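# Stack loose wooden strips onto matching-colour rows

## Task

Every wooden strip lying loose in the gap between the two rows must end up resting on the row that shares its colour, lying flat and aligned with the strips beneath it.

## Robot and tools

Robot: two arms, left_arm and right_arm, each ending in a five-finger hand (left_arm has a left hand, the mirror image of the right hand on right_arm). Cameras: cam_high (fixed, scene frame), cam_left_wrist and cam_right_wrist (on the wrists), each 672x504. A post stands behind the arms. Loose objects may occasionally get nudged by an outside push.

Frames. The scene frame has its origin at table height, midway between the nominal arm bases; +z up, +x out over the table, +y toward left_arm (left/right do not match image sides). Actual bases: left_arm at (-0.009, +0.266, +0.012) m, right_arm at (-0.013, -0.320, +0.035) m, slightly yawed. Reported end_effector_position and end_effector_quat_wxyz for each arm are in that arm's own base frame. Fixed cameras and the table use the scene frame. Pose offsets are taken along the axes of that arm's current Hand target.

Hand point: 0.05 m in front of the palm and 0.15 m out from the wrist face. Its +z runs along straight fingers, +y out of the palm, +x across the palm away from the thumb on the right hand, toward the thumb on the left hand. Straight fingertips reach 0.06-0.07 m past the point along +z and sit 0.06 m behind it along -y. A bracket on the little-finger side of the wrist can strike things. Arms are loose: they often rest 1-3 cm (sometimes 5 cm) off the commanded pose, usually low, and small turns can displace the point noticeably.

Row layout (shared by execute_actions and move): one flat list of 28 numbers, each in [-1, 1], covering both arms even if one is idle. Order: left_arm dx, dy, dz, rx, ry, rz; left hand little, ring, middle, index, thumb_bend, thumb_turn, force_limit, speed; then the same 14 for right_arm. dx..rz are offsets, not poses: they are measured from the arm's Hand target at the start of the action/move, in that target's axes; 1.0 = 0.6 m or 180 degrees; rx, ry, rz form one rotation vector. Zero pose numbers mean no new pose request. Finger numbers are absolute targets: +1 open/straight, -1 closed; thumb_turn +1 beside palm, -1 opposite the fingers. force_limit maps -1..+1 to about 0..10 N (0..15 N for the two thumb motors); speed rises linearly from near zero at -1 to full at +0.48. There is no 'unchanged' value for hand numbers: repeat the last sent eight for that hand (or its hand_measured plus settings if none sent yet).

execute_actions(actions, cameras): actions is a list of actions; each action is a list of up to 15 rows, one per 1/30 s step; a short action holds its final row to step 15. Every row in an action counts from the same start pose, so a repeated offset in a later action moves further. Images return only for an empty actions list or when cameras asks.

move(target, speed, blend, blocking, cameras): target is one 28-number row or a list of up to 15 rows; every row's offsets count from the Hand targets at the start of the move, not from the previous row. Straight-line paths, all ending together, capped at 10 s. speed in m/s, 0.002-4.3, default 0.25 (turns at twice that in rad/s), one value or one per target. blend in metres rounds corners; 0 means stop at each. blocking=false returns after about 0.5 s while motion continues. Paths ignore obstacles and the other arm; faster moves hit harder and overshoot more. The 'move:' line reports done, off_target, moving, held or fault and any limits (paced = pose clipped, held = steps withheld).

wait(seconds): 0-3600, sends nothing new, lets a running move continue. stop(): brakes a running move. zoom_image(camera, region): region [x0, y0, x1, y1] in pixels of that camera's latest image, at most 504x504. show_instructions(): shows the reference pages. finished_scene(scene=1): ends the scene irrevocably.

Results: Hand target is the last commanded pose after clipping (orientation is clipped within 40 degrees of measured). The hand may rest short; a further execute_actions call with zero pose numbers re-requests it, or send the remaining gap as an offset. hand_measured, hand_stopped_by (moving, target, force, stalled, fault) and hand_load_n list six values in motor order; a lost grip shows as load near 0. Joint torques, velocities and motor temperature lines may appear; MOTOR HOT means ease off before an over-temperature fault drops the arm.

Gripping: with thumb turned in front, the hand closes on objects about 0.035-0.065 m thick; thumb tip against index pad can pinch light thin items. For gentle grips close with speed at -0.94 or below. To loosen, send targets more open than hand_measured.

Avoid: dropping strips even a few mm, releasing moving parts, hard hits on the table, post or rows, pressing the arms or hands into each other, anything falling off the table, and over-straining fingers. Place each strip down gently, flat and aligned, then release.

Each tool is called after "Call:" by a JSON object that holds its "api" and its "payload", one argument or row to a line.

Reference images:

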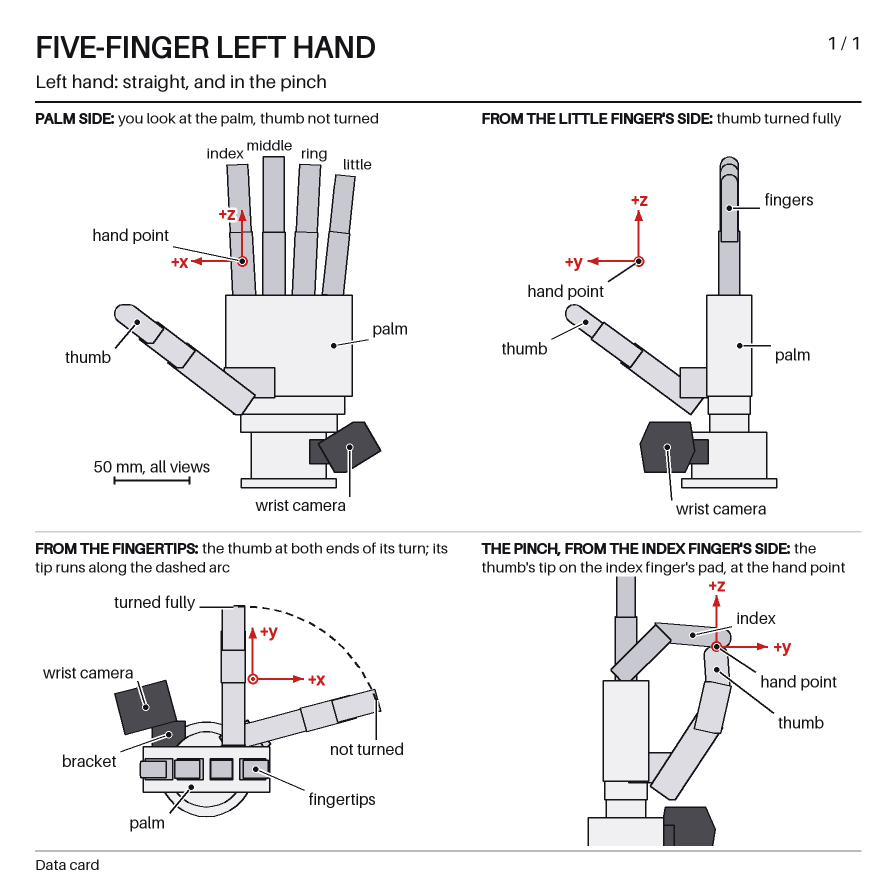

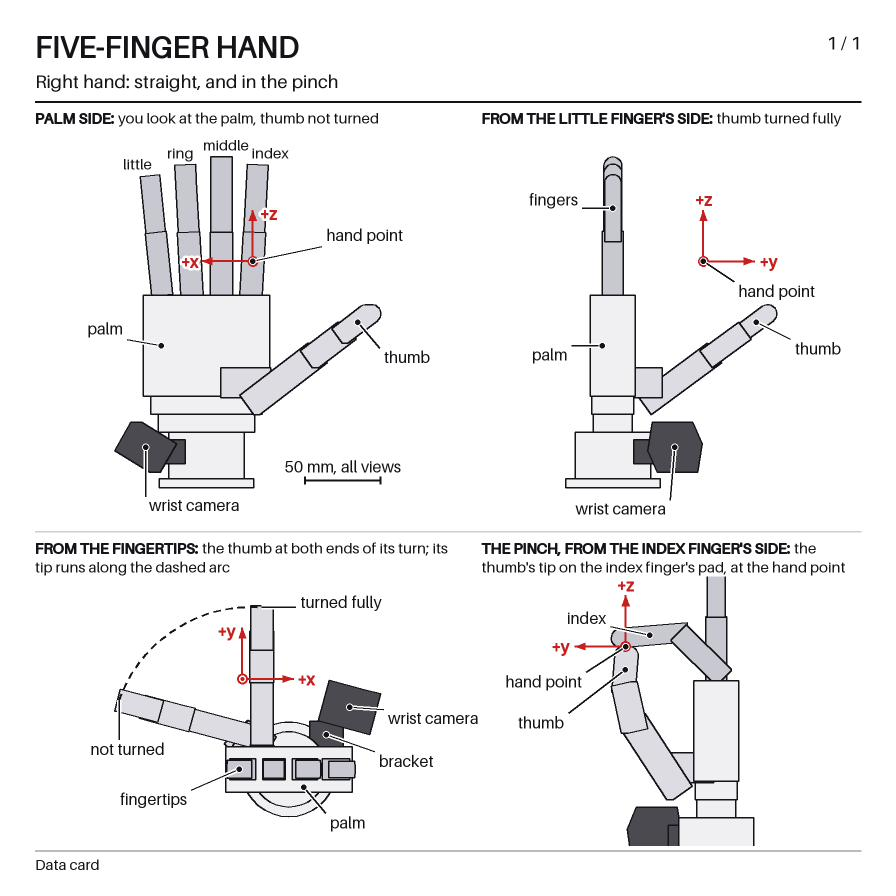

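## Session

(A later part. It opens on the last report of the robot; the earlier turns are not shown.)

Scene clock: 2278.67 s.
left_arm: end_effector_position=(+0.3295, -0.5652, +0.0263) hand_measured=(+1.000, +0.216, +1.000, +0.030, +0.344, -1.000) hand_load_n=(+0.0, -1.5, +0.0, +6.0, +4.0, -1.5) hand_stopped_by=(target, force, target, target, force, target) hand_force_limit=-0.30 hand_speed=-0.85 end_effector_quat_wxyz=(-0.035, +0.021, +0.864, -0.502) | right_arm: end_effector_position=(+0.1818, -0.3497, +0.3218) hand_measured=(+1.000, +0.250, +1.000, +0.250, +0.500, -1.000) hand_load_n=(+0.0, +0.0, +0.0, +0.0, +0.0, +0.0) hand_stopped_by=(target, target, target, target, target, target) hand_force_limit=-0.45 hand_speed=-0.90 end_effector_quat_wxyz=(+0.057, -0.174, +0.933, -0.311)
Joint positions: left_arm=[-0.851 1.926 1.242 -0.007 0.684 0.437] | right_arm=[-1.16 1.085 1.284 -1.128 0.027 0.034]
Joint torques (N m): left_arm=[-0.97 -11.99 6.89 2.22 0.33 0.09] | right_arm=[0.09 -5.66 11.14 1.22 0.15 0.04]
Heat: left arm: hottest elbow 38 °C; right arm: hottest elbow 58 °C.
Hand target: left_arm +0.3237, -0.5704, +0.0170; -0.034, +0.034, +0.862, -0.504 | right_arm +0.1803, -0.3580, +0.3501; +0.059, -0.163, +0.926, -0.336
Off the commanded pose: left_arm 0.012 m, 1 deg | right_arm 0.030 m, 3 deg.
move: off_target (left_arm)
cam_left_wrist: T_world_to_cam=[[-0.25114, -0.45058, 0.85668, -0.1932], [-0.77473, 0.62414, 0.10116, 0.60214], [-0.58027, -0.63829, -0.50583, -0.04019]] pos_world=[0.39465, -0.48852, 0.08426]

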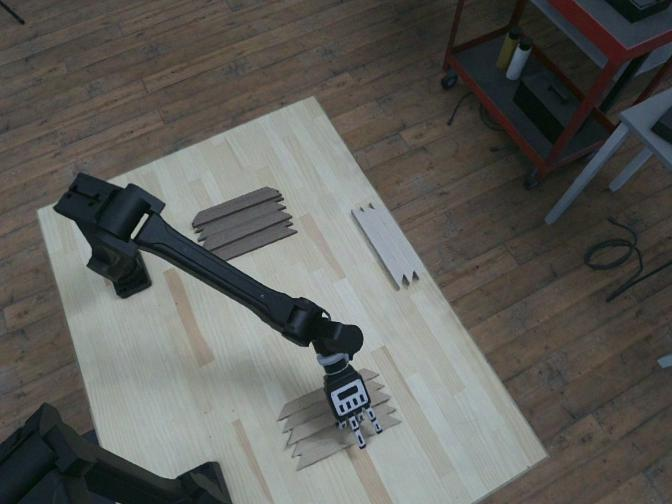

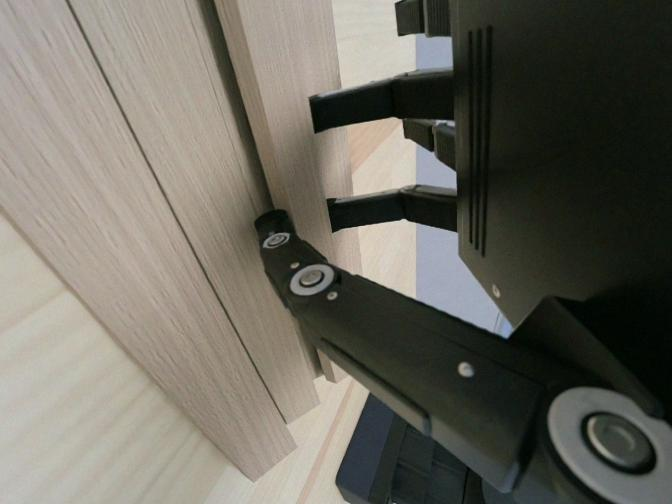

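Call:
{"api": "zoom_image", "payload": {
  "camera": "cam_left_wrist",
  "region": [160, 0, 300, 140]
}}

Call:
{"api": "zoom_image", "payload": {
  "camera": "cam_left_wrist",
  "region": [240, 300, 400, 420]
}}

Scaled by 3.600 from the camera's image (finer frame: 960x720).

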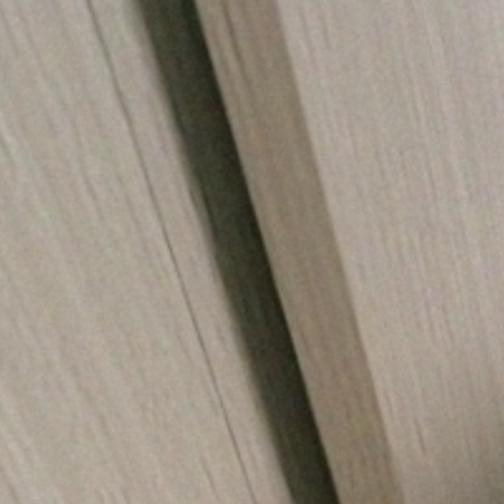

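Scaled by 3.150 from the camera's image (finer frame: 960x720).

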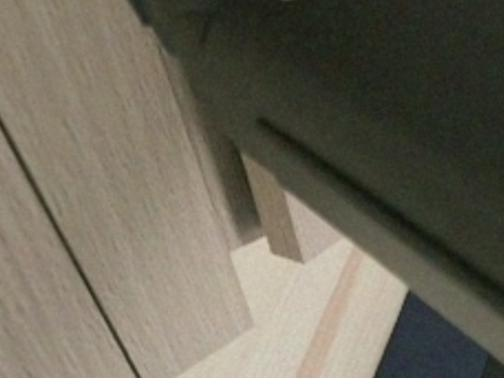

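Call:
{"api": "move", "payload": {
  "target": [-0.0006,0.0203,0.0114,0,0,0,1,0.02,1,0.03,0.0,-1,-0.3,-0.85,0,0,0,0,0,0,1,0.25,1,0.25,0.5,-1,-0.45,-0.9],
  "speed": [0.03],
  "cameras": ["cam_high", "cam_left_wrist"]
}}

Call:
{"api": "zoom_image", "payload": {
  "camera": "cam_left_wrist",
  "region": [160, 0, 300, 140]
}}

Call:
{"api": "zoom_image", "payload": {
  "camera": "cam_left_wrist",
  "region": [240, 300, 400, 420]
}}

Call:
{"api": "zoom_image", "payload": {
  "camera": "cam_high",
  "region": [345, 350, 425, 430]
}}

Call:
{"api": "zoom_image", "payload": {
  "camera": "cam_high",
  "region": [255, 390, 335, 470]
}}

Scene clock: 2347.83 s.
left_arm: end_effector_position=(+0.3309, -0.5681, +0.0254) hand_measured=(+1.000, +0.216, +1.000, +0.030, +0.344, -1.000) hand_load_n=(+0.0, -1.5, +0.0, +4.0, +4.5, -1.5) hand_stopped_by=(target, force, target, target, force, target) hand_force_limit=-0.30 hand_speed=-0.85 end_effector_quat_wxyz=(-0.033, +0.027, +0.859, -0.511) | right_arm: end_effector_position=(+0.1818, -0.3497, +0.3218) hand_measured=(+1.000, +0.250, +1.000, +0.250, +0.500, -1.000) hand_load_n=(+0.0, +0.0, +0.0, +0.0, +0.0, +0.0) hand_stopped_by=(target, target, target, target, target, target) hand_force_limit=-0.45 hand_speed=-0.90 end_effector_quat_wxyz=(+0.057, -0.174, +0.933, -0.311)
Joint positions: left_arm=[-0.849 1.934 1.239 0.025 0.697 0.437] | right_arm=[-1.16 1.085 1.284 -1.128 0.027 0.034]
Joint torques (N m): left_arm=[-0.97 -11.11 6.45 2.21 0.19 0.09] | right_arm=[0.15 -5.6 11.18 1.33 0.11 0.03]
Heat: left arm: hottest elbow 36 °C; right arm: hottest elbow 59 °C.
Hand target: left_arm +0.3237, -0.5704, +0.0030; -0.034, +0.034, +0.862, -0.504 | right_arm +0.1803, -0.3580, +0.3501; +0.059, -0.163, +0.926, -0.336
Off the commanded pose: left_arm 0.024 m, 1 deg | right_arm 0.030 m, 3 deg.
move: off_target (left_arm)
cam_left_wrist: T_world_to_cam=[[-0.26191, -0.43024, 0.86389, -0.17839], [-0.77047, 0.63228, 0.0813, 0.60876], [-0.58119, -0.6443, -0.49708, -0.04498]] pos_world=[0.39616, -0.49064, 0.08226]

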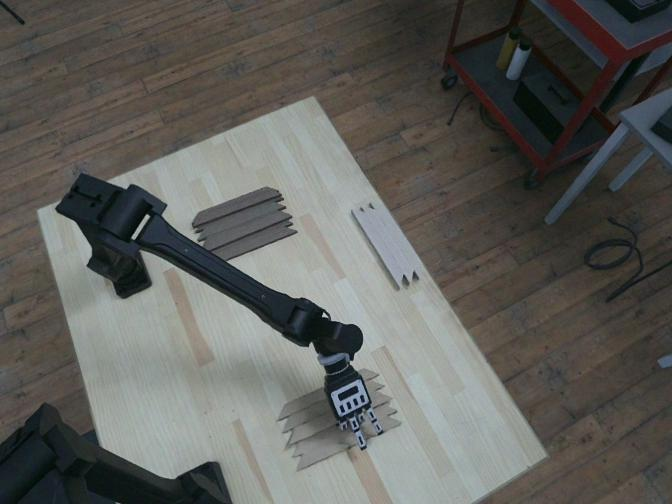

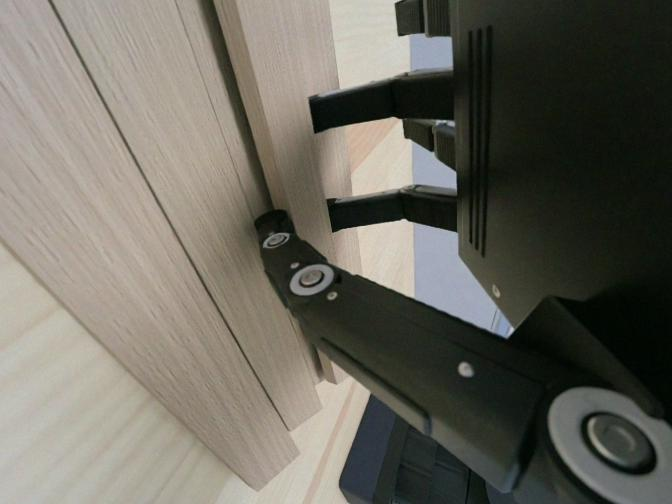

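Scaled by 3.600 from the camera's image (finer frame: 960x720).

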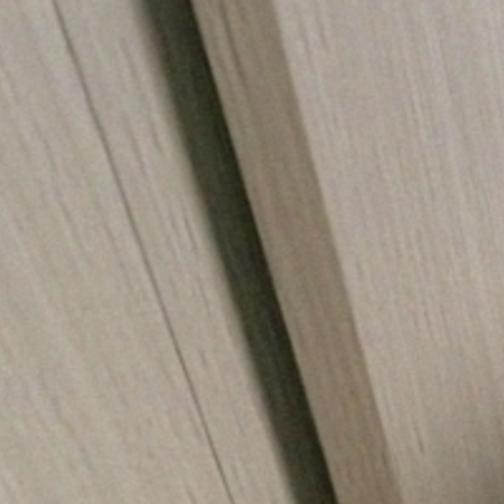

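Scaled by 3.150 from the camera's image (finer frame: 960x720).

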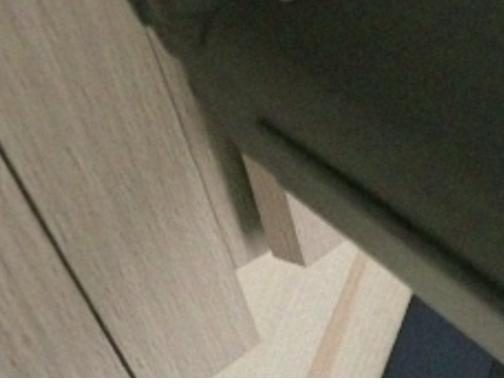

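Scaled by 6.300 from the camera's image (finer frame: 960x720).

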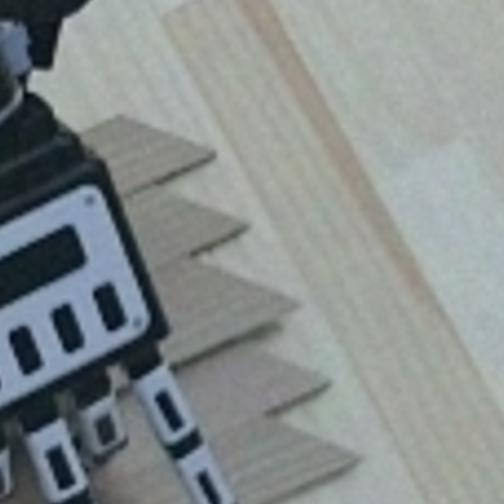

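Scaled by 6.300 from the camera's image (finer frame: 960x720).

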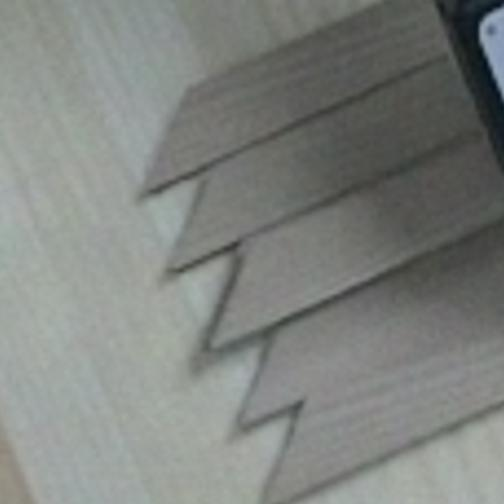

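Call:
{"api": "zoom_image", "payload": {
  "camera": "cam_left_wrist",
  "region": [280, 60, 400, 250]
}}

Call:
{"api": "zoom_image", "payload": {
  "camera": "cam_high",
  "region": [320, 360, 410, 450]
}}

Scaled by 2.653 from the camera's image (finer frame: 960x720).

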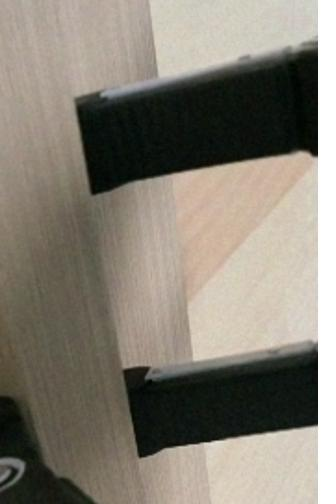

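Scaled by 5.600 from the camera's image (finer frame: 960x720).

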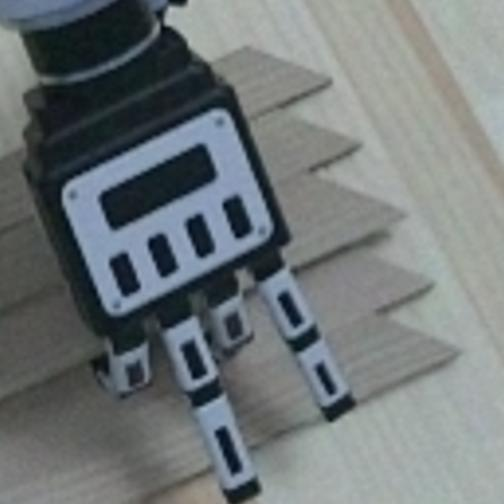

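Call:
{"api": "move", "payload": {
  "target": [0.0012,-0.0406,-0.0228,0,0,0,1,0.02,1,0.03,0.0,-1,-0.3,-0.85,0,0,0,0,0,0,1,0.25,1,0.25,0.5,-1,-0.45,-0.9],
  "speed": [0.03],
  "cameras": ["cam_high", "cam_left_wrist"]
}}

Call:
{"api": "zoom_image", "payload": {
  "camera": "cam_left_wrist",
  "region": [160, 0, 300, 140]
}}

Call:
{"api": "zoom_image", "payload": {
  "camera": "cam_high",
  "region": [345, 350, 425, 430]
}}

Call:
{"api": "zoom_image", "payload": {
  "camera": "cam_high",
  "region": [255, 390, 335, 470]
}}

Scene clock: 2405.77 s.
left_arm: end_effector_position=(+0.3299, -0.5662, +0.0260) hand_measured=(+1.000, +0.216, +1.000, +0.030, +0.344, -1.000) hand_load_n=(+0.0, +1.0, +0.0, +6.0, +3.5, -1.5) hand_stopped_by=(target, force, target, target, force, target) hand_force_limit=-0.30 hand_speed=-0.85 end_effector_quat_wxyz=(-0.032, +0.025, +0.862, -0.505) | right_arm: end_effector_position=(+0.1818, -0.3497, +0.3218) hand_measured=(+1.000, +0.250, +1.000, +0.250, +0.500, -1.000) hand_load_n=(+0.0, +0.0, +0.0, +0.0, +0.0, +0.0) hand_stopped_by=(target, target, target, target, target, target) hand_force_limit=-0.45 hand_speed=-0.90 end_effector_quat_wxyz=(+0.057, -0.174, +0.933, -0.311)
Joint positions: left_arm=[-0.851 1.928 1.239 0.007 0.687 0.44] | right_arm=[-1.16 1.085 1.284 -1.128 0.027 0.034]
Joint torques (N m): left_arm=[-1.03 -13.68 7.97 0.7 0.21 0.08] | right_arm=[0.03 -5.89 11 1.43 0.07 -0.04]
Heat: left arm: hottest elbow 36 °C; right arm: hottest elbow 59 °C.
Hand target: left_arm +0.3236, -0.5704, +0.0310; -0.034, +0.034, +0.862, -0.504 | right_arm +0.1803, -0.3580, +0.3501; +0.059, -0.163, +0.926, -0.336
Off the commanded pose: left_arm 0.009 m, 1 deg | right_arm 0.030 m, 3 deg.
move: done
cam_left_wrist: T_world_to_cam=[[-0.2591, -0.44233, 0.85861, -0.18598], [-0.773, 0.62796, 0.09023, 0.60496], [-0.57908, -0.64033, -0.50463, -0.04228]] pos_world=[0.39496, -0.48923, 0.08376]

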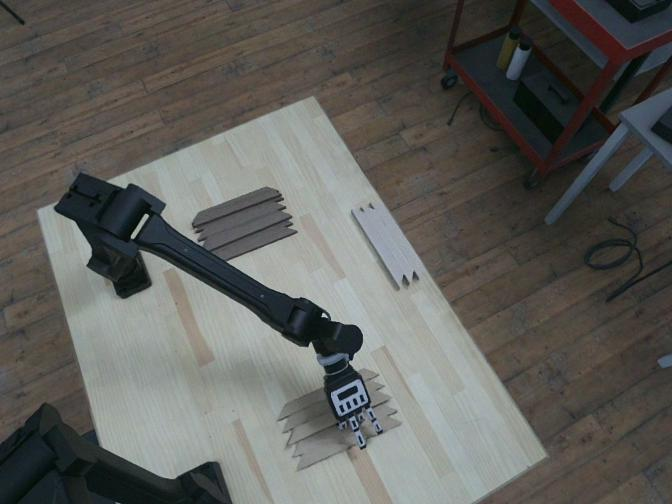

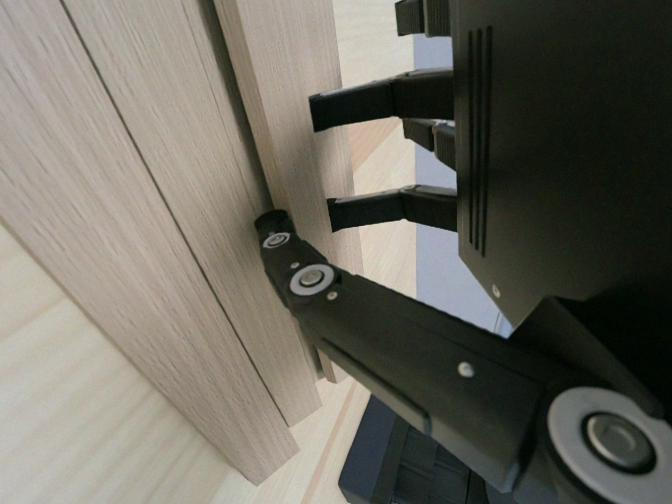

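Scaled by 3.600 from the camera's image (finer frame: 960x720).

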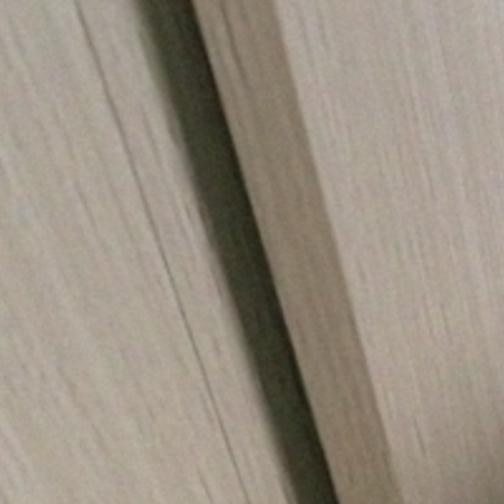

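Scaled by 6.300 from the camera's image (finer frame: 960x720).

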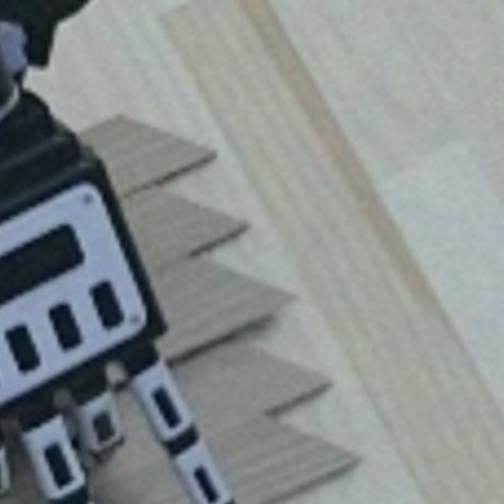

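Scaled by 6.300 from the camera's image (finer frame: 960x720).

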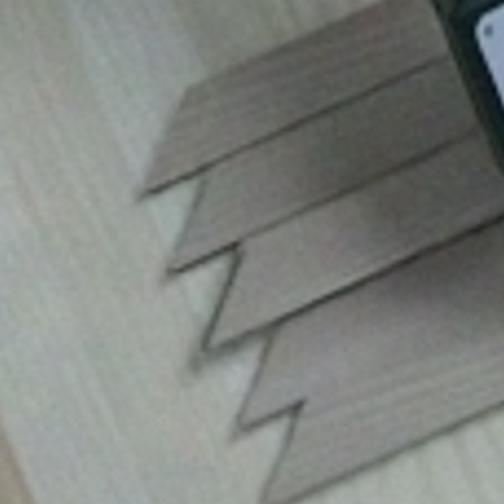

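Call:
{"api": "zoom_image", "payload": {
  "camera": "cam_left_wrist",
  "region": [160, 60, 400, 360]
}}

Call:
{"api": "zoom_image", "payload": {
  "camera": "cam_left_wrist",
  "region": [200, 0, 400, 250]
}}

Scaled by 1.680 from the camera's image (finer frame: 960x720).

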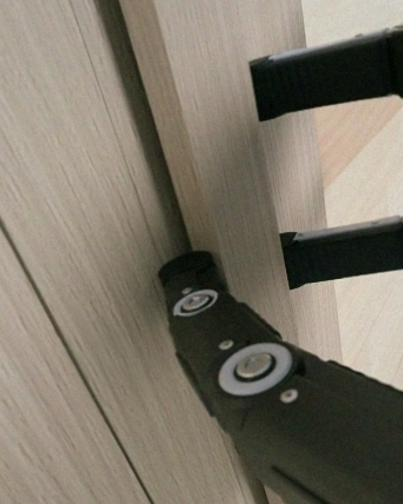

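Scaled by 2.016 from the camera's image (finer frame: 960x720).

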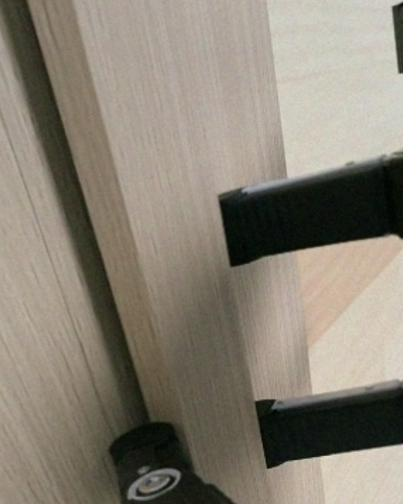

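Call:
{"api": "move", "payload": {
  "target": [0,0,0,0,0,0,1,0.02,1,0.03,0.5,-1,-0.45,-0.92,0,0,0,0,0,0,1,0.25,1,0.25,0.5,-1,-0.45,-0.9],
  "speed": [0.03],
  "cameras": ["cam_high", "cam_left_wrist"]
}}

Call:
{"api": "zoom_image", "payload": {
  "camera": "cam_left_wrist",
  "region": [160, 0, 300, 140]
}}

Call:
{"api": "zoom_image", "payload": {
  "camera": "cam_left_wrist",
  "region": [240, 60, 400, 260]
}}

Call:
{"api": "zoom_image", "payload": {
  "camera": "cam_high",
  "region": [345, 350, 425, 430]
}}

Call:
{"api": "zoom_image", "payload": {
  "camera": "cam_high",
  "region": [255, 390, 335, 470]
}}

Scene clock: 2685.10 s.
left_arm: end_effector_position=(+0.3304, -0.5661, +0.0258) hand_measured=(+1.000, +0.216, +1.000, +0.030, +0.500, -1.000) hand_load_n=(+0.0, +1.0, +0.0, +0.0, +0.0, +0.0) hand_stopped_by=(target, force, target, target, target, target) hand_force_limit=-0.45 hand_speed=-0.92 end_effector_quat_wxyz=(-0.031, +0.028, +0.862, -0.506) | right_arm: end_effector_position=(+0.1818, -0.3497, +0.3218) hand_measured=(+1.000, +0.250, +1.000, +0.250, +0.500, -1.000) hand_load_n=(+0.0, +0.0, +0.0, +0.0, +0.0, +0.0) hand_stopped_by=(target, target, target, target, target, target) hand_force_limit=-0.45 hand_speed=-0.90 end_effector_quat_wxyz=(+0.057, -0.174, +0.933, -0.311)
Joint positions: left_arm=[-0.851 1.928 1.239 0.007 0.687 0.448] | right_arm=[-1.16 1.085 1.284 -1.128 0.027 0.034]
Joint torques (N m): left_arm=[-0.97 -13.74 7.97 0.75 0.21 0.07] | right_arm=[0.15 -6.77 11.1 1.13 0.12 -0.03]
Heat: left arm: hottest elbow 38 °C; right arm: hottest elbow 61 °C.
Hand target: left_arm +0.3236, -0.5704, +0.0310; -0.034, +0.034, +0.862, -0.504 | right_arm +0.1803, -0.3580, +0.3501; +0.059, -0.163, +0.926, -0.336
Off the commanded pose: left_arm 0.009 m, 1 deg | right_arm 0.030 m, 3 deg.
move: done
cam_left_wrist: T_world_to_cam=[[-0.2665, -0.44085, 0.85711, -0.18223], [-0.77124, 0.63089, 0.0847, 0.60653], [-0.57808, -0.63846, -0.50813, -0.04125]] pos_world=[0.39537, -0.48933, 0.08386]

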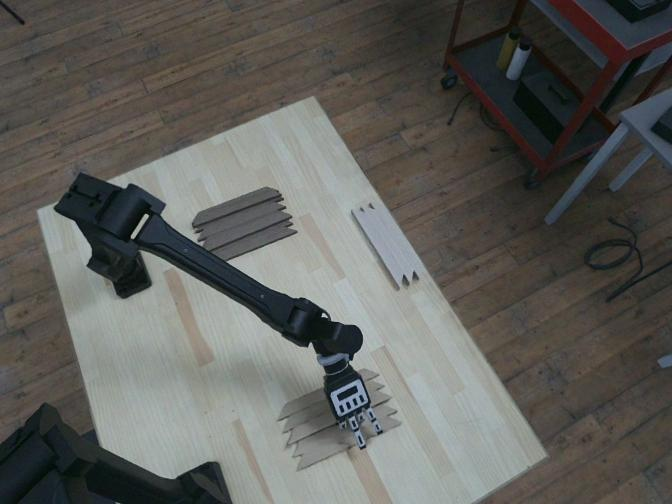

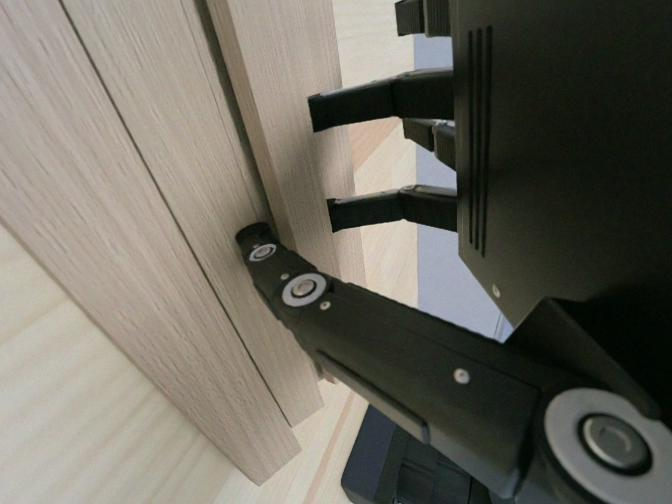

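Scaled by 3.600 from the camera's image (finer frame: 960x720).

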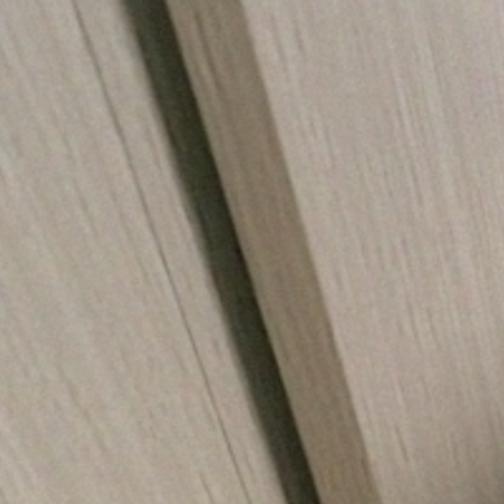

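Scaled by 2.520 from the camera's image (finer frame: 960x720).

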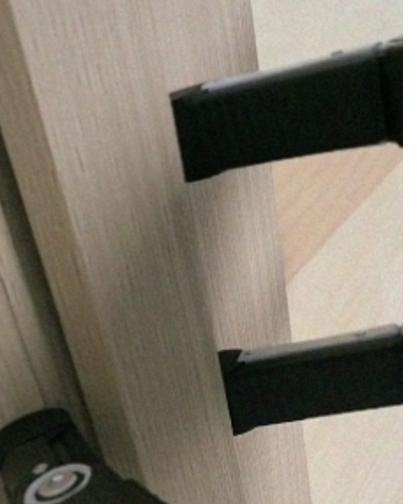

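Scaled by 6.300 from the camera's image (finer frame: 960x720).

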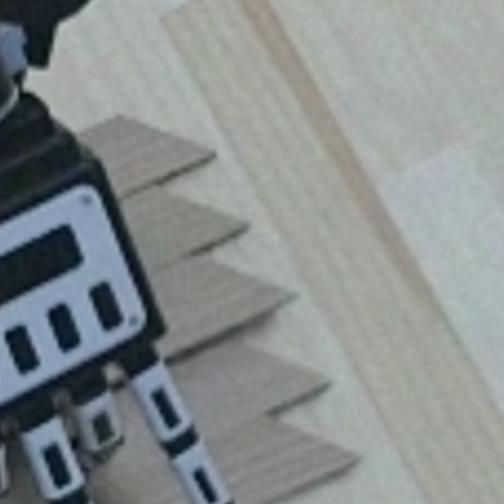

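Scaled by 6.300 from the camera's image (finer frame: 960x720).

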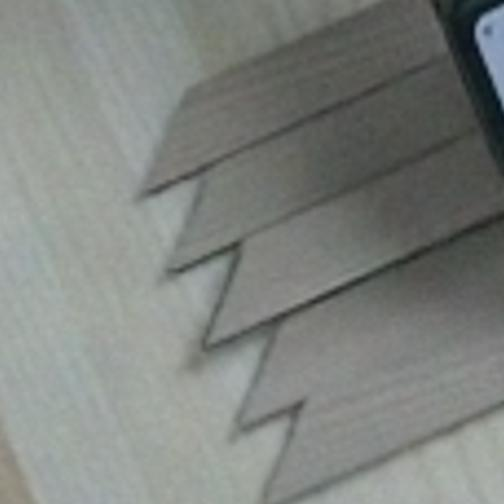

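Call:
{"api": "move", "payload": {
  "target": [
    [0,0,0,0,0,0,1,0.35,1,0.35,0.5,-1,-0.45,-0.85,0,0,0,0,0,0,1,0.25,1,0.25,0.5,-1,-0.45,-0.9],
    [0,0,0,0,0,0,1,1,1,1,0.5,-0.2,-0.45,-0.7,0,0,0,0,0,0,1,0.25,1,0.25,0.5,-1,-0.45,-0.9]
  ],
  "speed": [0.03, 0.03],
  "cameras": ["cam_high", "cam_left_wrist"]
}}

Call:
{"api": "zoom_image", "payload": {
  "camera": "cam_high",
  "region": [265, 350, 425, 480]
}}

Scene clock: 2714.37 s.
left_arm: end_effector_position=(+0.3301, -0.5637, +0.0240) hand_measured=(+1.000, +1.000, +1.000, +1.000, +0.500, -0.200) hand_load_n=(+0.0, +0.0, +0.0, +0.0, +0.0, +0.0) hand_stopped_by=(target, target, target, target, target, target) hand_force_limit=-0.45 hand_speed=-0.70 end_effector_quat_wxyz=(-0.033, +0.024, +0.864, -0.501) | right_arm: end_effector_position=(+0.1818, -0.3497, +0.3218) hand_measured=(+1.000, +0.250, +1.000, +0.250, +0.500, -1.000) hand_load_n=(+0.0, -0.5, +0.0, +0.0, +0.0, +0.0) hand_stopped_by=(target, target, target, target, target, target) hand_force_limit=-0.45 hand_speed=-0.90 end_effector_quat_wxyz=(+0.057, -0.174, +0.933, -0.311)
Joint positions: left_arm=[-0.849 1.928 1.239 -0.006 0.684 0.446] | right_arm=[-1.16 1.085 1.284 -1.128 0.027 0.034]
Joint torques (N m): left_arm=[-1.03 -13.51 7.97 1.1 0.35 0.05] | right_arm=[-0.38 -6.3 10.81 1.29 0.09 0.04]
Heat: left arm: hottest elbow 38 °C; right arm: hottest elbow 61 °C.
Hand target: left_arm +0.3236, -0.5704, +0.0310; -0.034, +0.034, +0.862, -0.504 | right_arm +0.1803, -0.3580, +0.3501; +0.059, -0.163, +0.926, -0.336
Off the commanded pose: left_arm 0.012 m, 1 deg | right_arm 0.030 m, 3 deg.
move: done
cam_left_wrist: T_world_to_cam=[[-0.25762, -0.45112, 0.85447, -0.18841], [-0.77341, 0.62636, 0.0975, 0.60283], [-0.57919, -0.63574, -0.51026, -0.03891]] pos_world=[0.39516, -0.48732, 0.08236]

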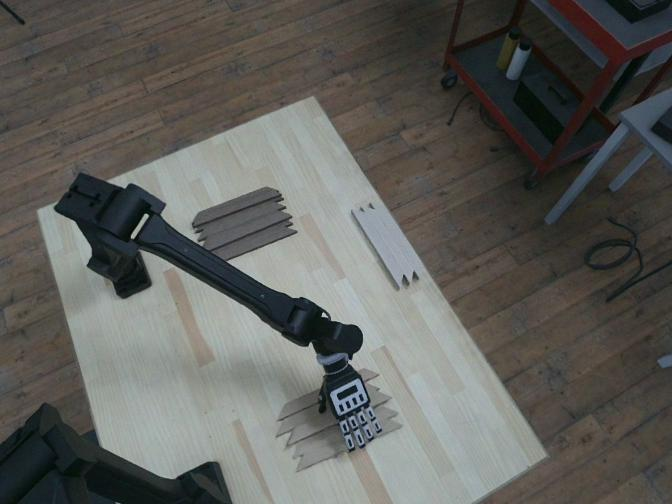

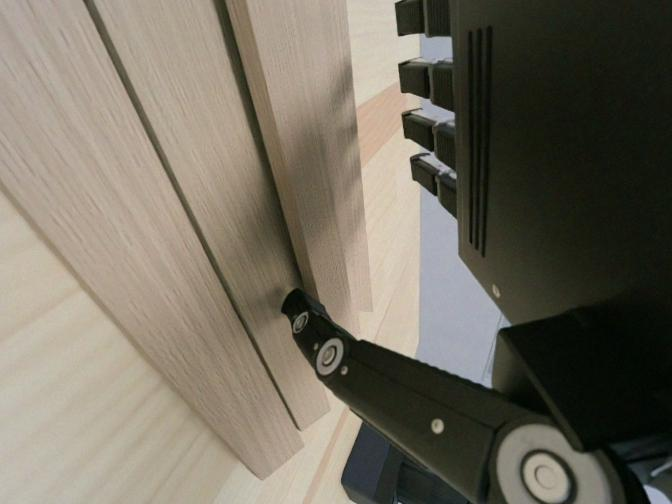

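Scaled by 3.150 from the camera's image (finer frame: 960x720).

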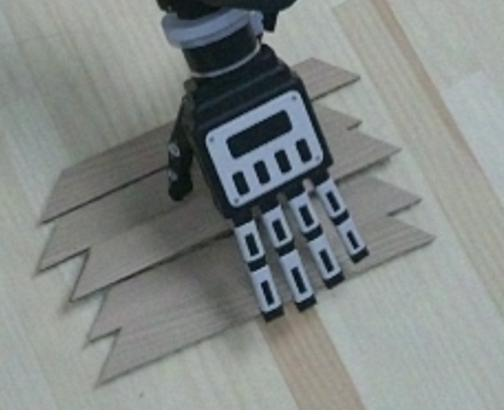

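Call:
{"api": "move", "payload": {
  "target": [0,0,0,0,0,0,1,1,1,1,0.5,-1,-0.45,-0.7,0,0,0,0,0,0,1,0.25,1,0.25,0.5,-1,-0.45,-0.9],
  "speed": [0.03],
  "cameras": ["cam_high", "cam_left_wrist"]
}}

Call:
{"api": "zoom_image", "payload": {
  "camera": "cam_high",
  "region": [265, 350, 425, 480]
}}

Scene clock: 2726.50 s.
left_arm: end_effector_position=(+0.3200, -0.5687, +0.0244) hand_measured=(+1.000, +1.000, +1.000, +1.000, +0.500, -1.000) hand_load_n=(+0.0, +0.0, +0.0, +0.0, -0.5, +1.0) hand_stopped_by=(target, target, target, target, target, target) hand_force_limit=-0.45 hand_speed=-0.70 end_effector_quat_wxyz=(-0.041, +0.028, +0.864, -0.501) | right_arm: end_effector_position=(+0.1818, -0.3497, +0.3218) hand_measured=(+1.000, +0.250, +1.000, +0.250, +0.500, -1.000) hand_load_n=(+0.0, +0.0, +0.0, +0.0, +0.0, +0.0) hand_stopped_by=(target, target, target, target, target, target) hand_force_limit=-0.45 hand_speed=-0.90 end_effector_quat_wxyz=(+0.057, -0.174, +0.933, -0.311)
Joint positions: left_arm=[-0.864 1.928 1.239 -0.007 0.689 0.439] | right_arm=[-1.16 1.085 1.284 -1.128 0.027 0.034]
Joint torques (N m): left_arm=[-0.67 -13.51 7.98 1.2 0.13 0.06] | right_arm=[-0.44 -5.66 11.15 1.11 0.08 -0.02]
Heat: left arm: hottest elbow 38 °C; right arm: hottest elbow 61 °C.
Hand target: left_arm +0.3236, -0.5704, +0.0310; -0.034, +0.034, +0.862, -0.504 | right_arm +0.1803, -0.3580, +0.3501; +0.059, -0.163, +0.926, -0.336
Off the commanded pose: left_arm 0.008 m, 1 deg | right_arm 0.030 m, 3 deg.
move: done
cam_left_wrist: T_world_to_cam=[[-0.25595, -0.44719, 0.85703, -0.19199], [-0.76293, 0.63789, 0.105, 0.60106], [-0.59365, -0.62699, -0.50445, -0.03819]] pos_world=[0.38676, -0.49322, 0.08216]

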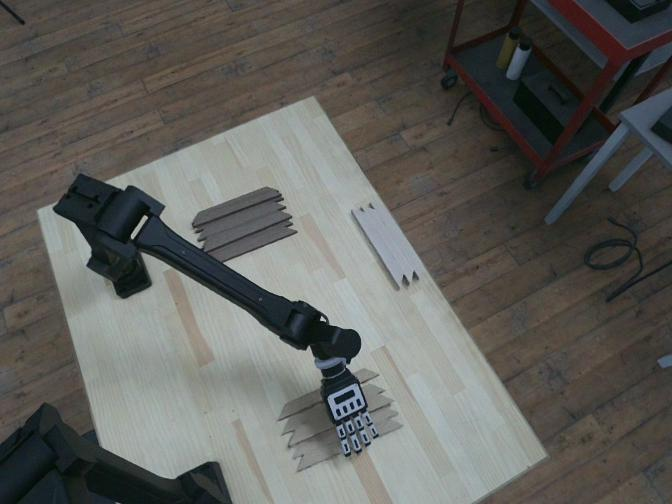

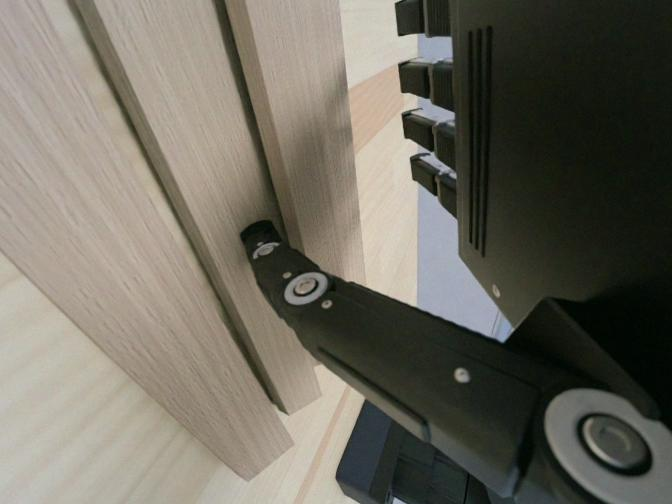

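Scaled by 3.150 from the camera's image (finer frame: 960x720).

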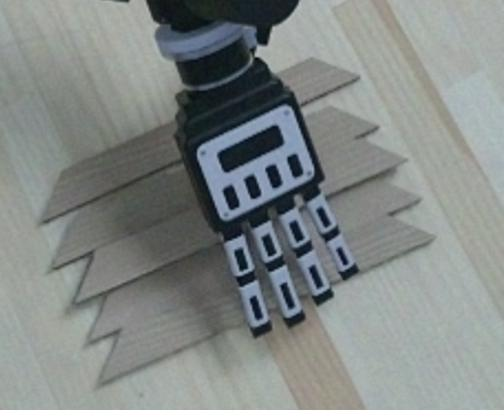

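Call:
{"api": "move", "payload": {
  "target": [
    [-0.0167,-0.0837,-0.022,0,0,0,1,1,1,1,0.5,-1,-0.45,-0.7,0,0,0,0,0,0,1,0.25,1,0.25,0.5,-1,-0.45,-0.9],
    [-0.0285,-0.2255,-0.0763,0,0,0,1,1,1,1,0.5,-1,-0.45,-0.7,0,0,0,0,0,0,1,0.25,1,0.25,0.5,-1,-0.45,-0.9]
  ],
  "speed": [0.08, 0.08],
  "blend": [0.02, 0],
  "cameras": ["cam_high", "cam_left_wrist"]
}}

Call:
{"api": "zoom_image", "payload": {
  "camera": "cam_high",
  "region": [265, 350, 425, 480]
}}

Scene clock: 2748.03 s.
left_arm: end_effector_position=(+0.3372, -0.5759, +0.1265) hand_measured=(+1.000, +1.000, +1.000, +1.000, +0.500, -1.000) hand_load_n=(+0.0, -0.5, +0.0, +0.0, +0.0, +0.0) hand_stopped_by=(target, target, target, target, target, target) hand_force_limit=-0.45 hand_speed=-0.70 end_effector_quat_wxyz=(-0.054, +0.010, +0.876, -0.478) | right_arm: end_effector_position=(+0.1818, -0.3497, +0.3218) hand_measured=(+1.000, +0.250, +1.000, +0.250, +0.500, -1.000) hand_load_n=(+0.0, +0.0, +0.0, +0.0, +0.0, +0.0) hand_stopped_by=(target, target, target, target, target, target) hand_force_limit=-0.45 hand_speed=-0.90 end_effector_quat_wxyz=(+0.057, -0.174, +0.933, -0.311)
Joint positions: left_arm=[-0.854 1.84 1.443 -0.365 0.68 0.439] | right_arm=[-1.16 1.085 1.284 -1.128 0.027 0.034]
Joint torques (N m): left_arm=[-1.14 -14.68 14.02 1.07 0.29 -0.03] | right_arm=[-0.5 -6.36 11.04 1.11 0.11 0]
Heat: left arm: hottest elbow 38 °C; right arm: hottest elbow 61 °C.
Hand target: left_arm +0.3417, -0.5985, +0.1709; -0.034, +0.034, +0.862, -0.504 | right_arm +0.1803, -0.3580, +0.3501; +0.059, -0.163, +0.926, -0.336
Off the commanded pose: left_arm 0.050 m, 5 deg | right_arm 0.030 m, 3 deg.
move: off_target (left_arm)
cam_left_wrist: T_world_to_cam=[[-0.21499, -0.49713, 0.84062, -0.31878], [-0.76868, 0.61708, 0.16834, 0.59001], [-0.60242, -0.60998, -0.5148, 0.03308]] pos_world=[0.40492, -0.50238, 0.18569]

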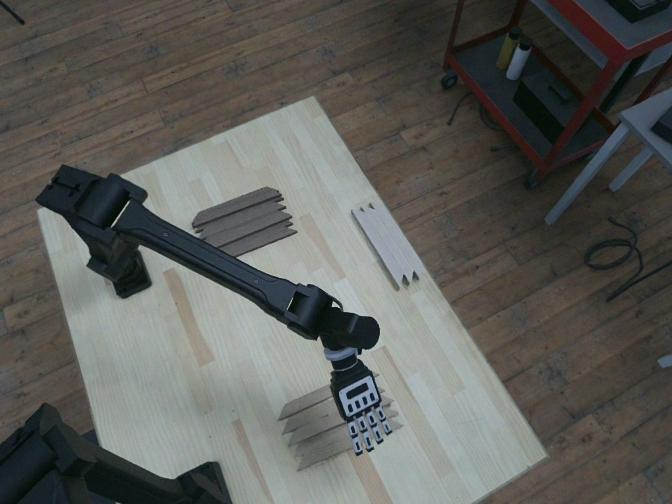

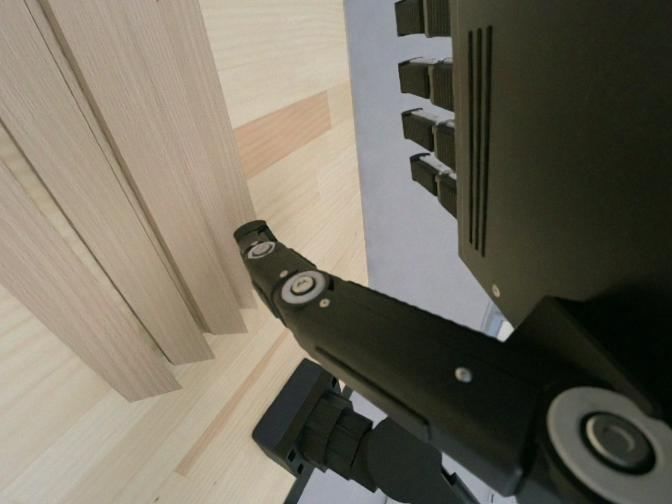

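Scaled by 3.150 from the camera's image (finer frame: 960x720).

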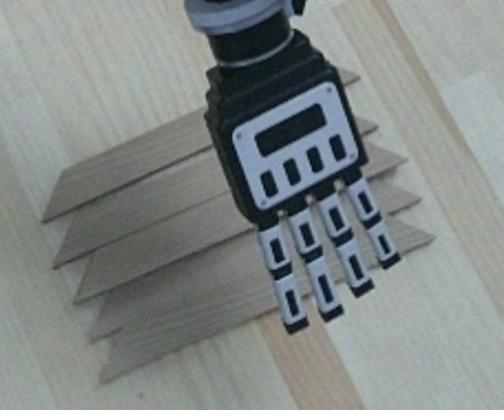

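Call:
{"api": "move", "payload": {
  "target": [0.029,0.0975,-0.6113,-0.0532,-0.2116,-0.1373,1,1,1,1,0.5,-1,-0.45,-0.7,0,0,0,0,0,0,1,0.25,1,0.25,0.5,-1,-0.45,-0.9],
  "speed": [0.12],
  "cameras": ["cam_high", "cam_left_wrist"]
}}

Call:
{"api": "zoom_image", "payload": {
  "camera": "cam_high",
  "region": [265, 350, 425, 480]
}}

Scene clock: 2766.17 s.
left_arm: end_effector_position=(+0.3622, -0.2514, +0.2913) hand_measured=(+1.000, +1.000, +1.000, +1.000, +0.500, -1.000) hand_load_n=(+0.0, +0.0, +0.0, +0.0, +0.0, +0.0) hand_stopped_by=(target, target, target, target, target, target) hand_force_limit=-0.45 hand_speed=-0.70 end_effector_quat_wxyz=(+0.141, -0.312, +0.854, -0.391) | right_arm: end_effector_position=(+0.1818, -0.3497, +0.3218) hand_measured=(+1.000, +0.250, +1.000, +0.250, +0.500, -1.000) hand_load_n=(+0.0, +0.0, +0.0, +0.0, +0.0, +0.0) hand_stopped_by=(target, target, target, target, target, target) hand_force_limit=-0.45 hand_speed=-0.90 end_effector_quat_wxyz=(+0.057, -0.174, +0.933, -0.311)
Joint positions: left_arm=[-0.438 1.112 1.15 -0.8 0.325 0.293] | right_arm=[-1.16 1.085 1.284 -1.128 0.027 0.034]
Joint torques (N m): left_arm=[0.38 -6.01 9.76 1.14 0.19 -0.07] | right_arm=[0.26 -5.3 11.33 1.35 0.06 0.08]
Heat: left arm: hottest elbow 38 °C; right arm: hottest elbow 61 °C.
Hand target: left_arm +0.3597, -0.2502, +0.2999; +0.145, -0.310, +0.852, -0.397 | right_arm +0.1803, -0.3580, +0.3501; +0.059, -0.163, +0.926, -0.336
Off the commanded pose: left_arm 0.009 m, 1 deg | right_arm 0.030 m, 3 deg.
move: done
cam_left_wrist: T_world_to_cam=[[0.20966, -0.63787, 0.74105, -0.45082], [-0.97725, -0.11195, 0.18012, 0.27008], [-0.03193, -0.76196, -0.64684, 0.12456]] pos_world=[0.36243, -0.16242, 0.366]

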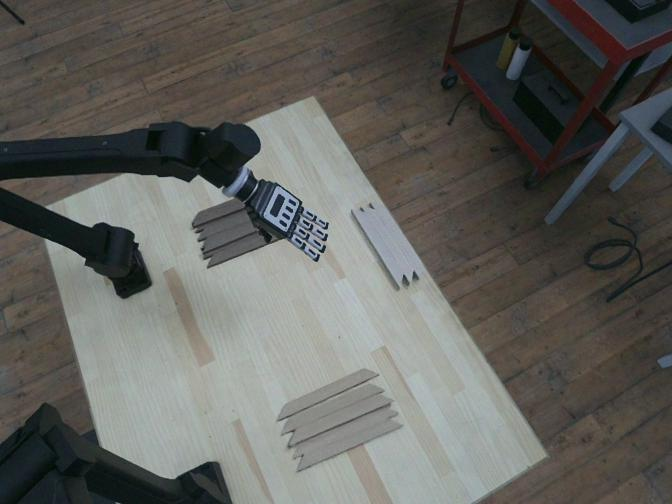

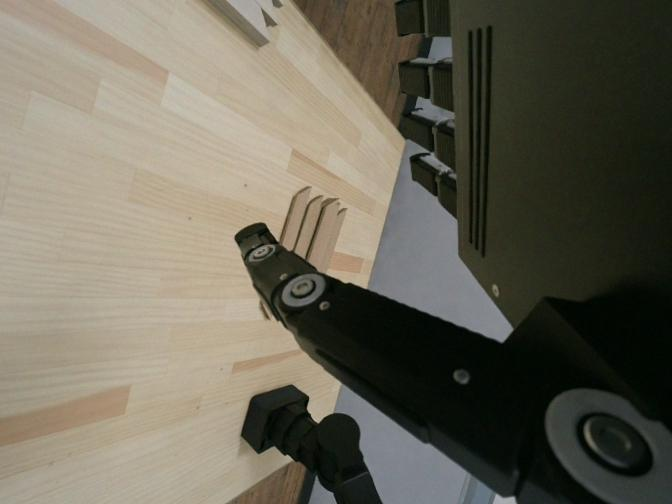

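Scaled by 3.150 from the camera's image (finer frame: 960x720).

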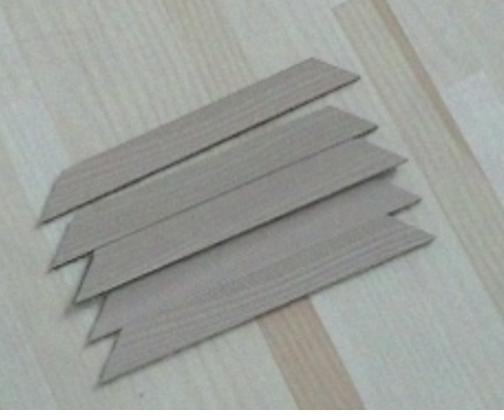

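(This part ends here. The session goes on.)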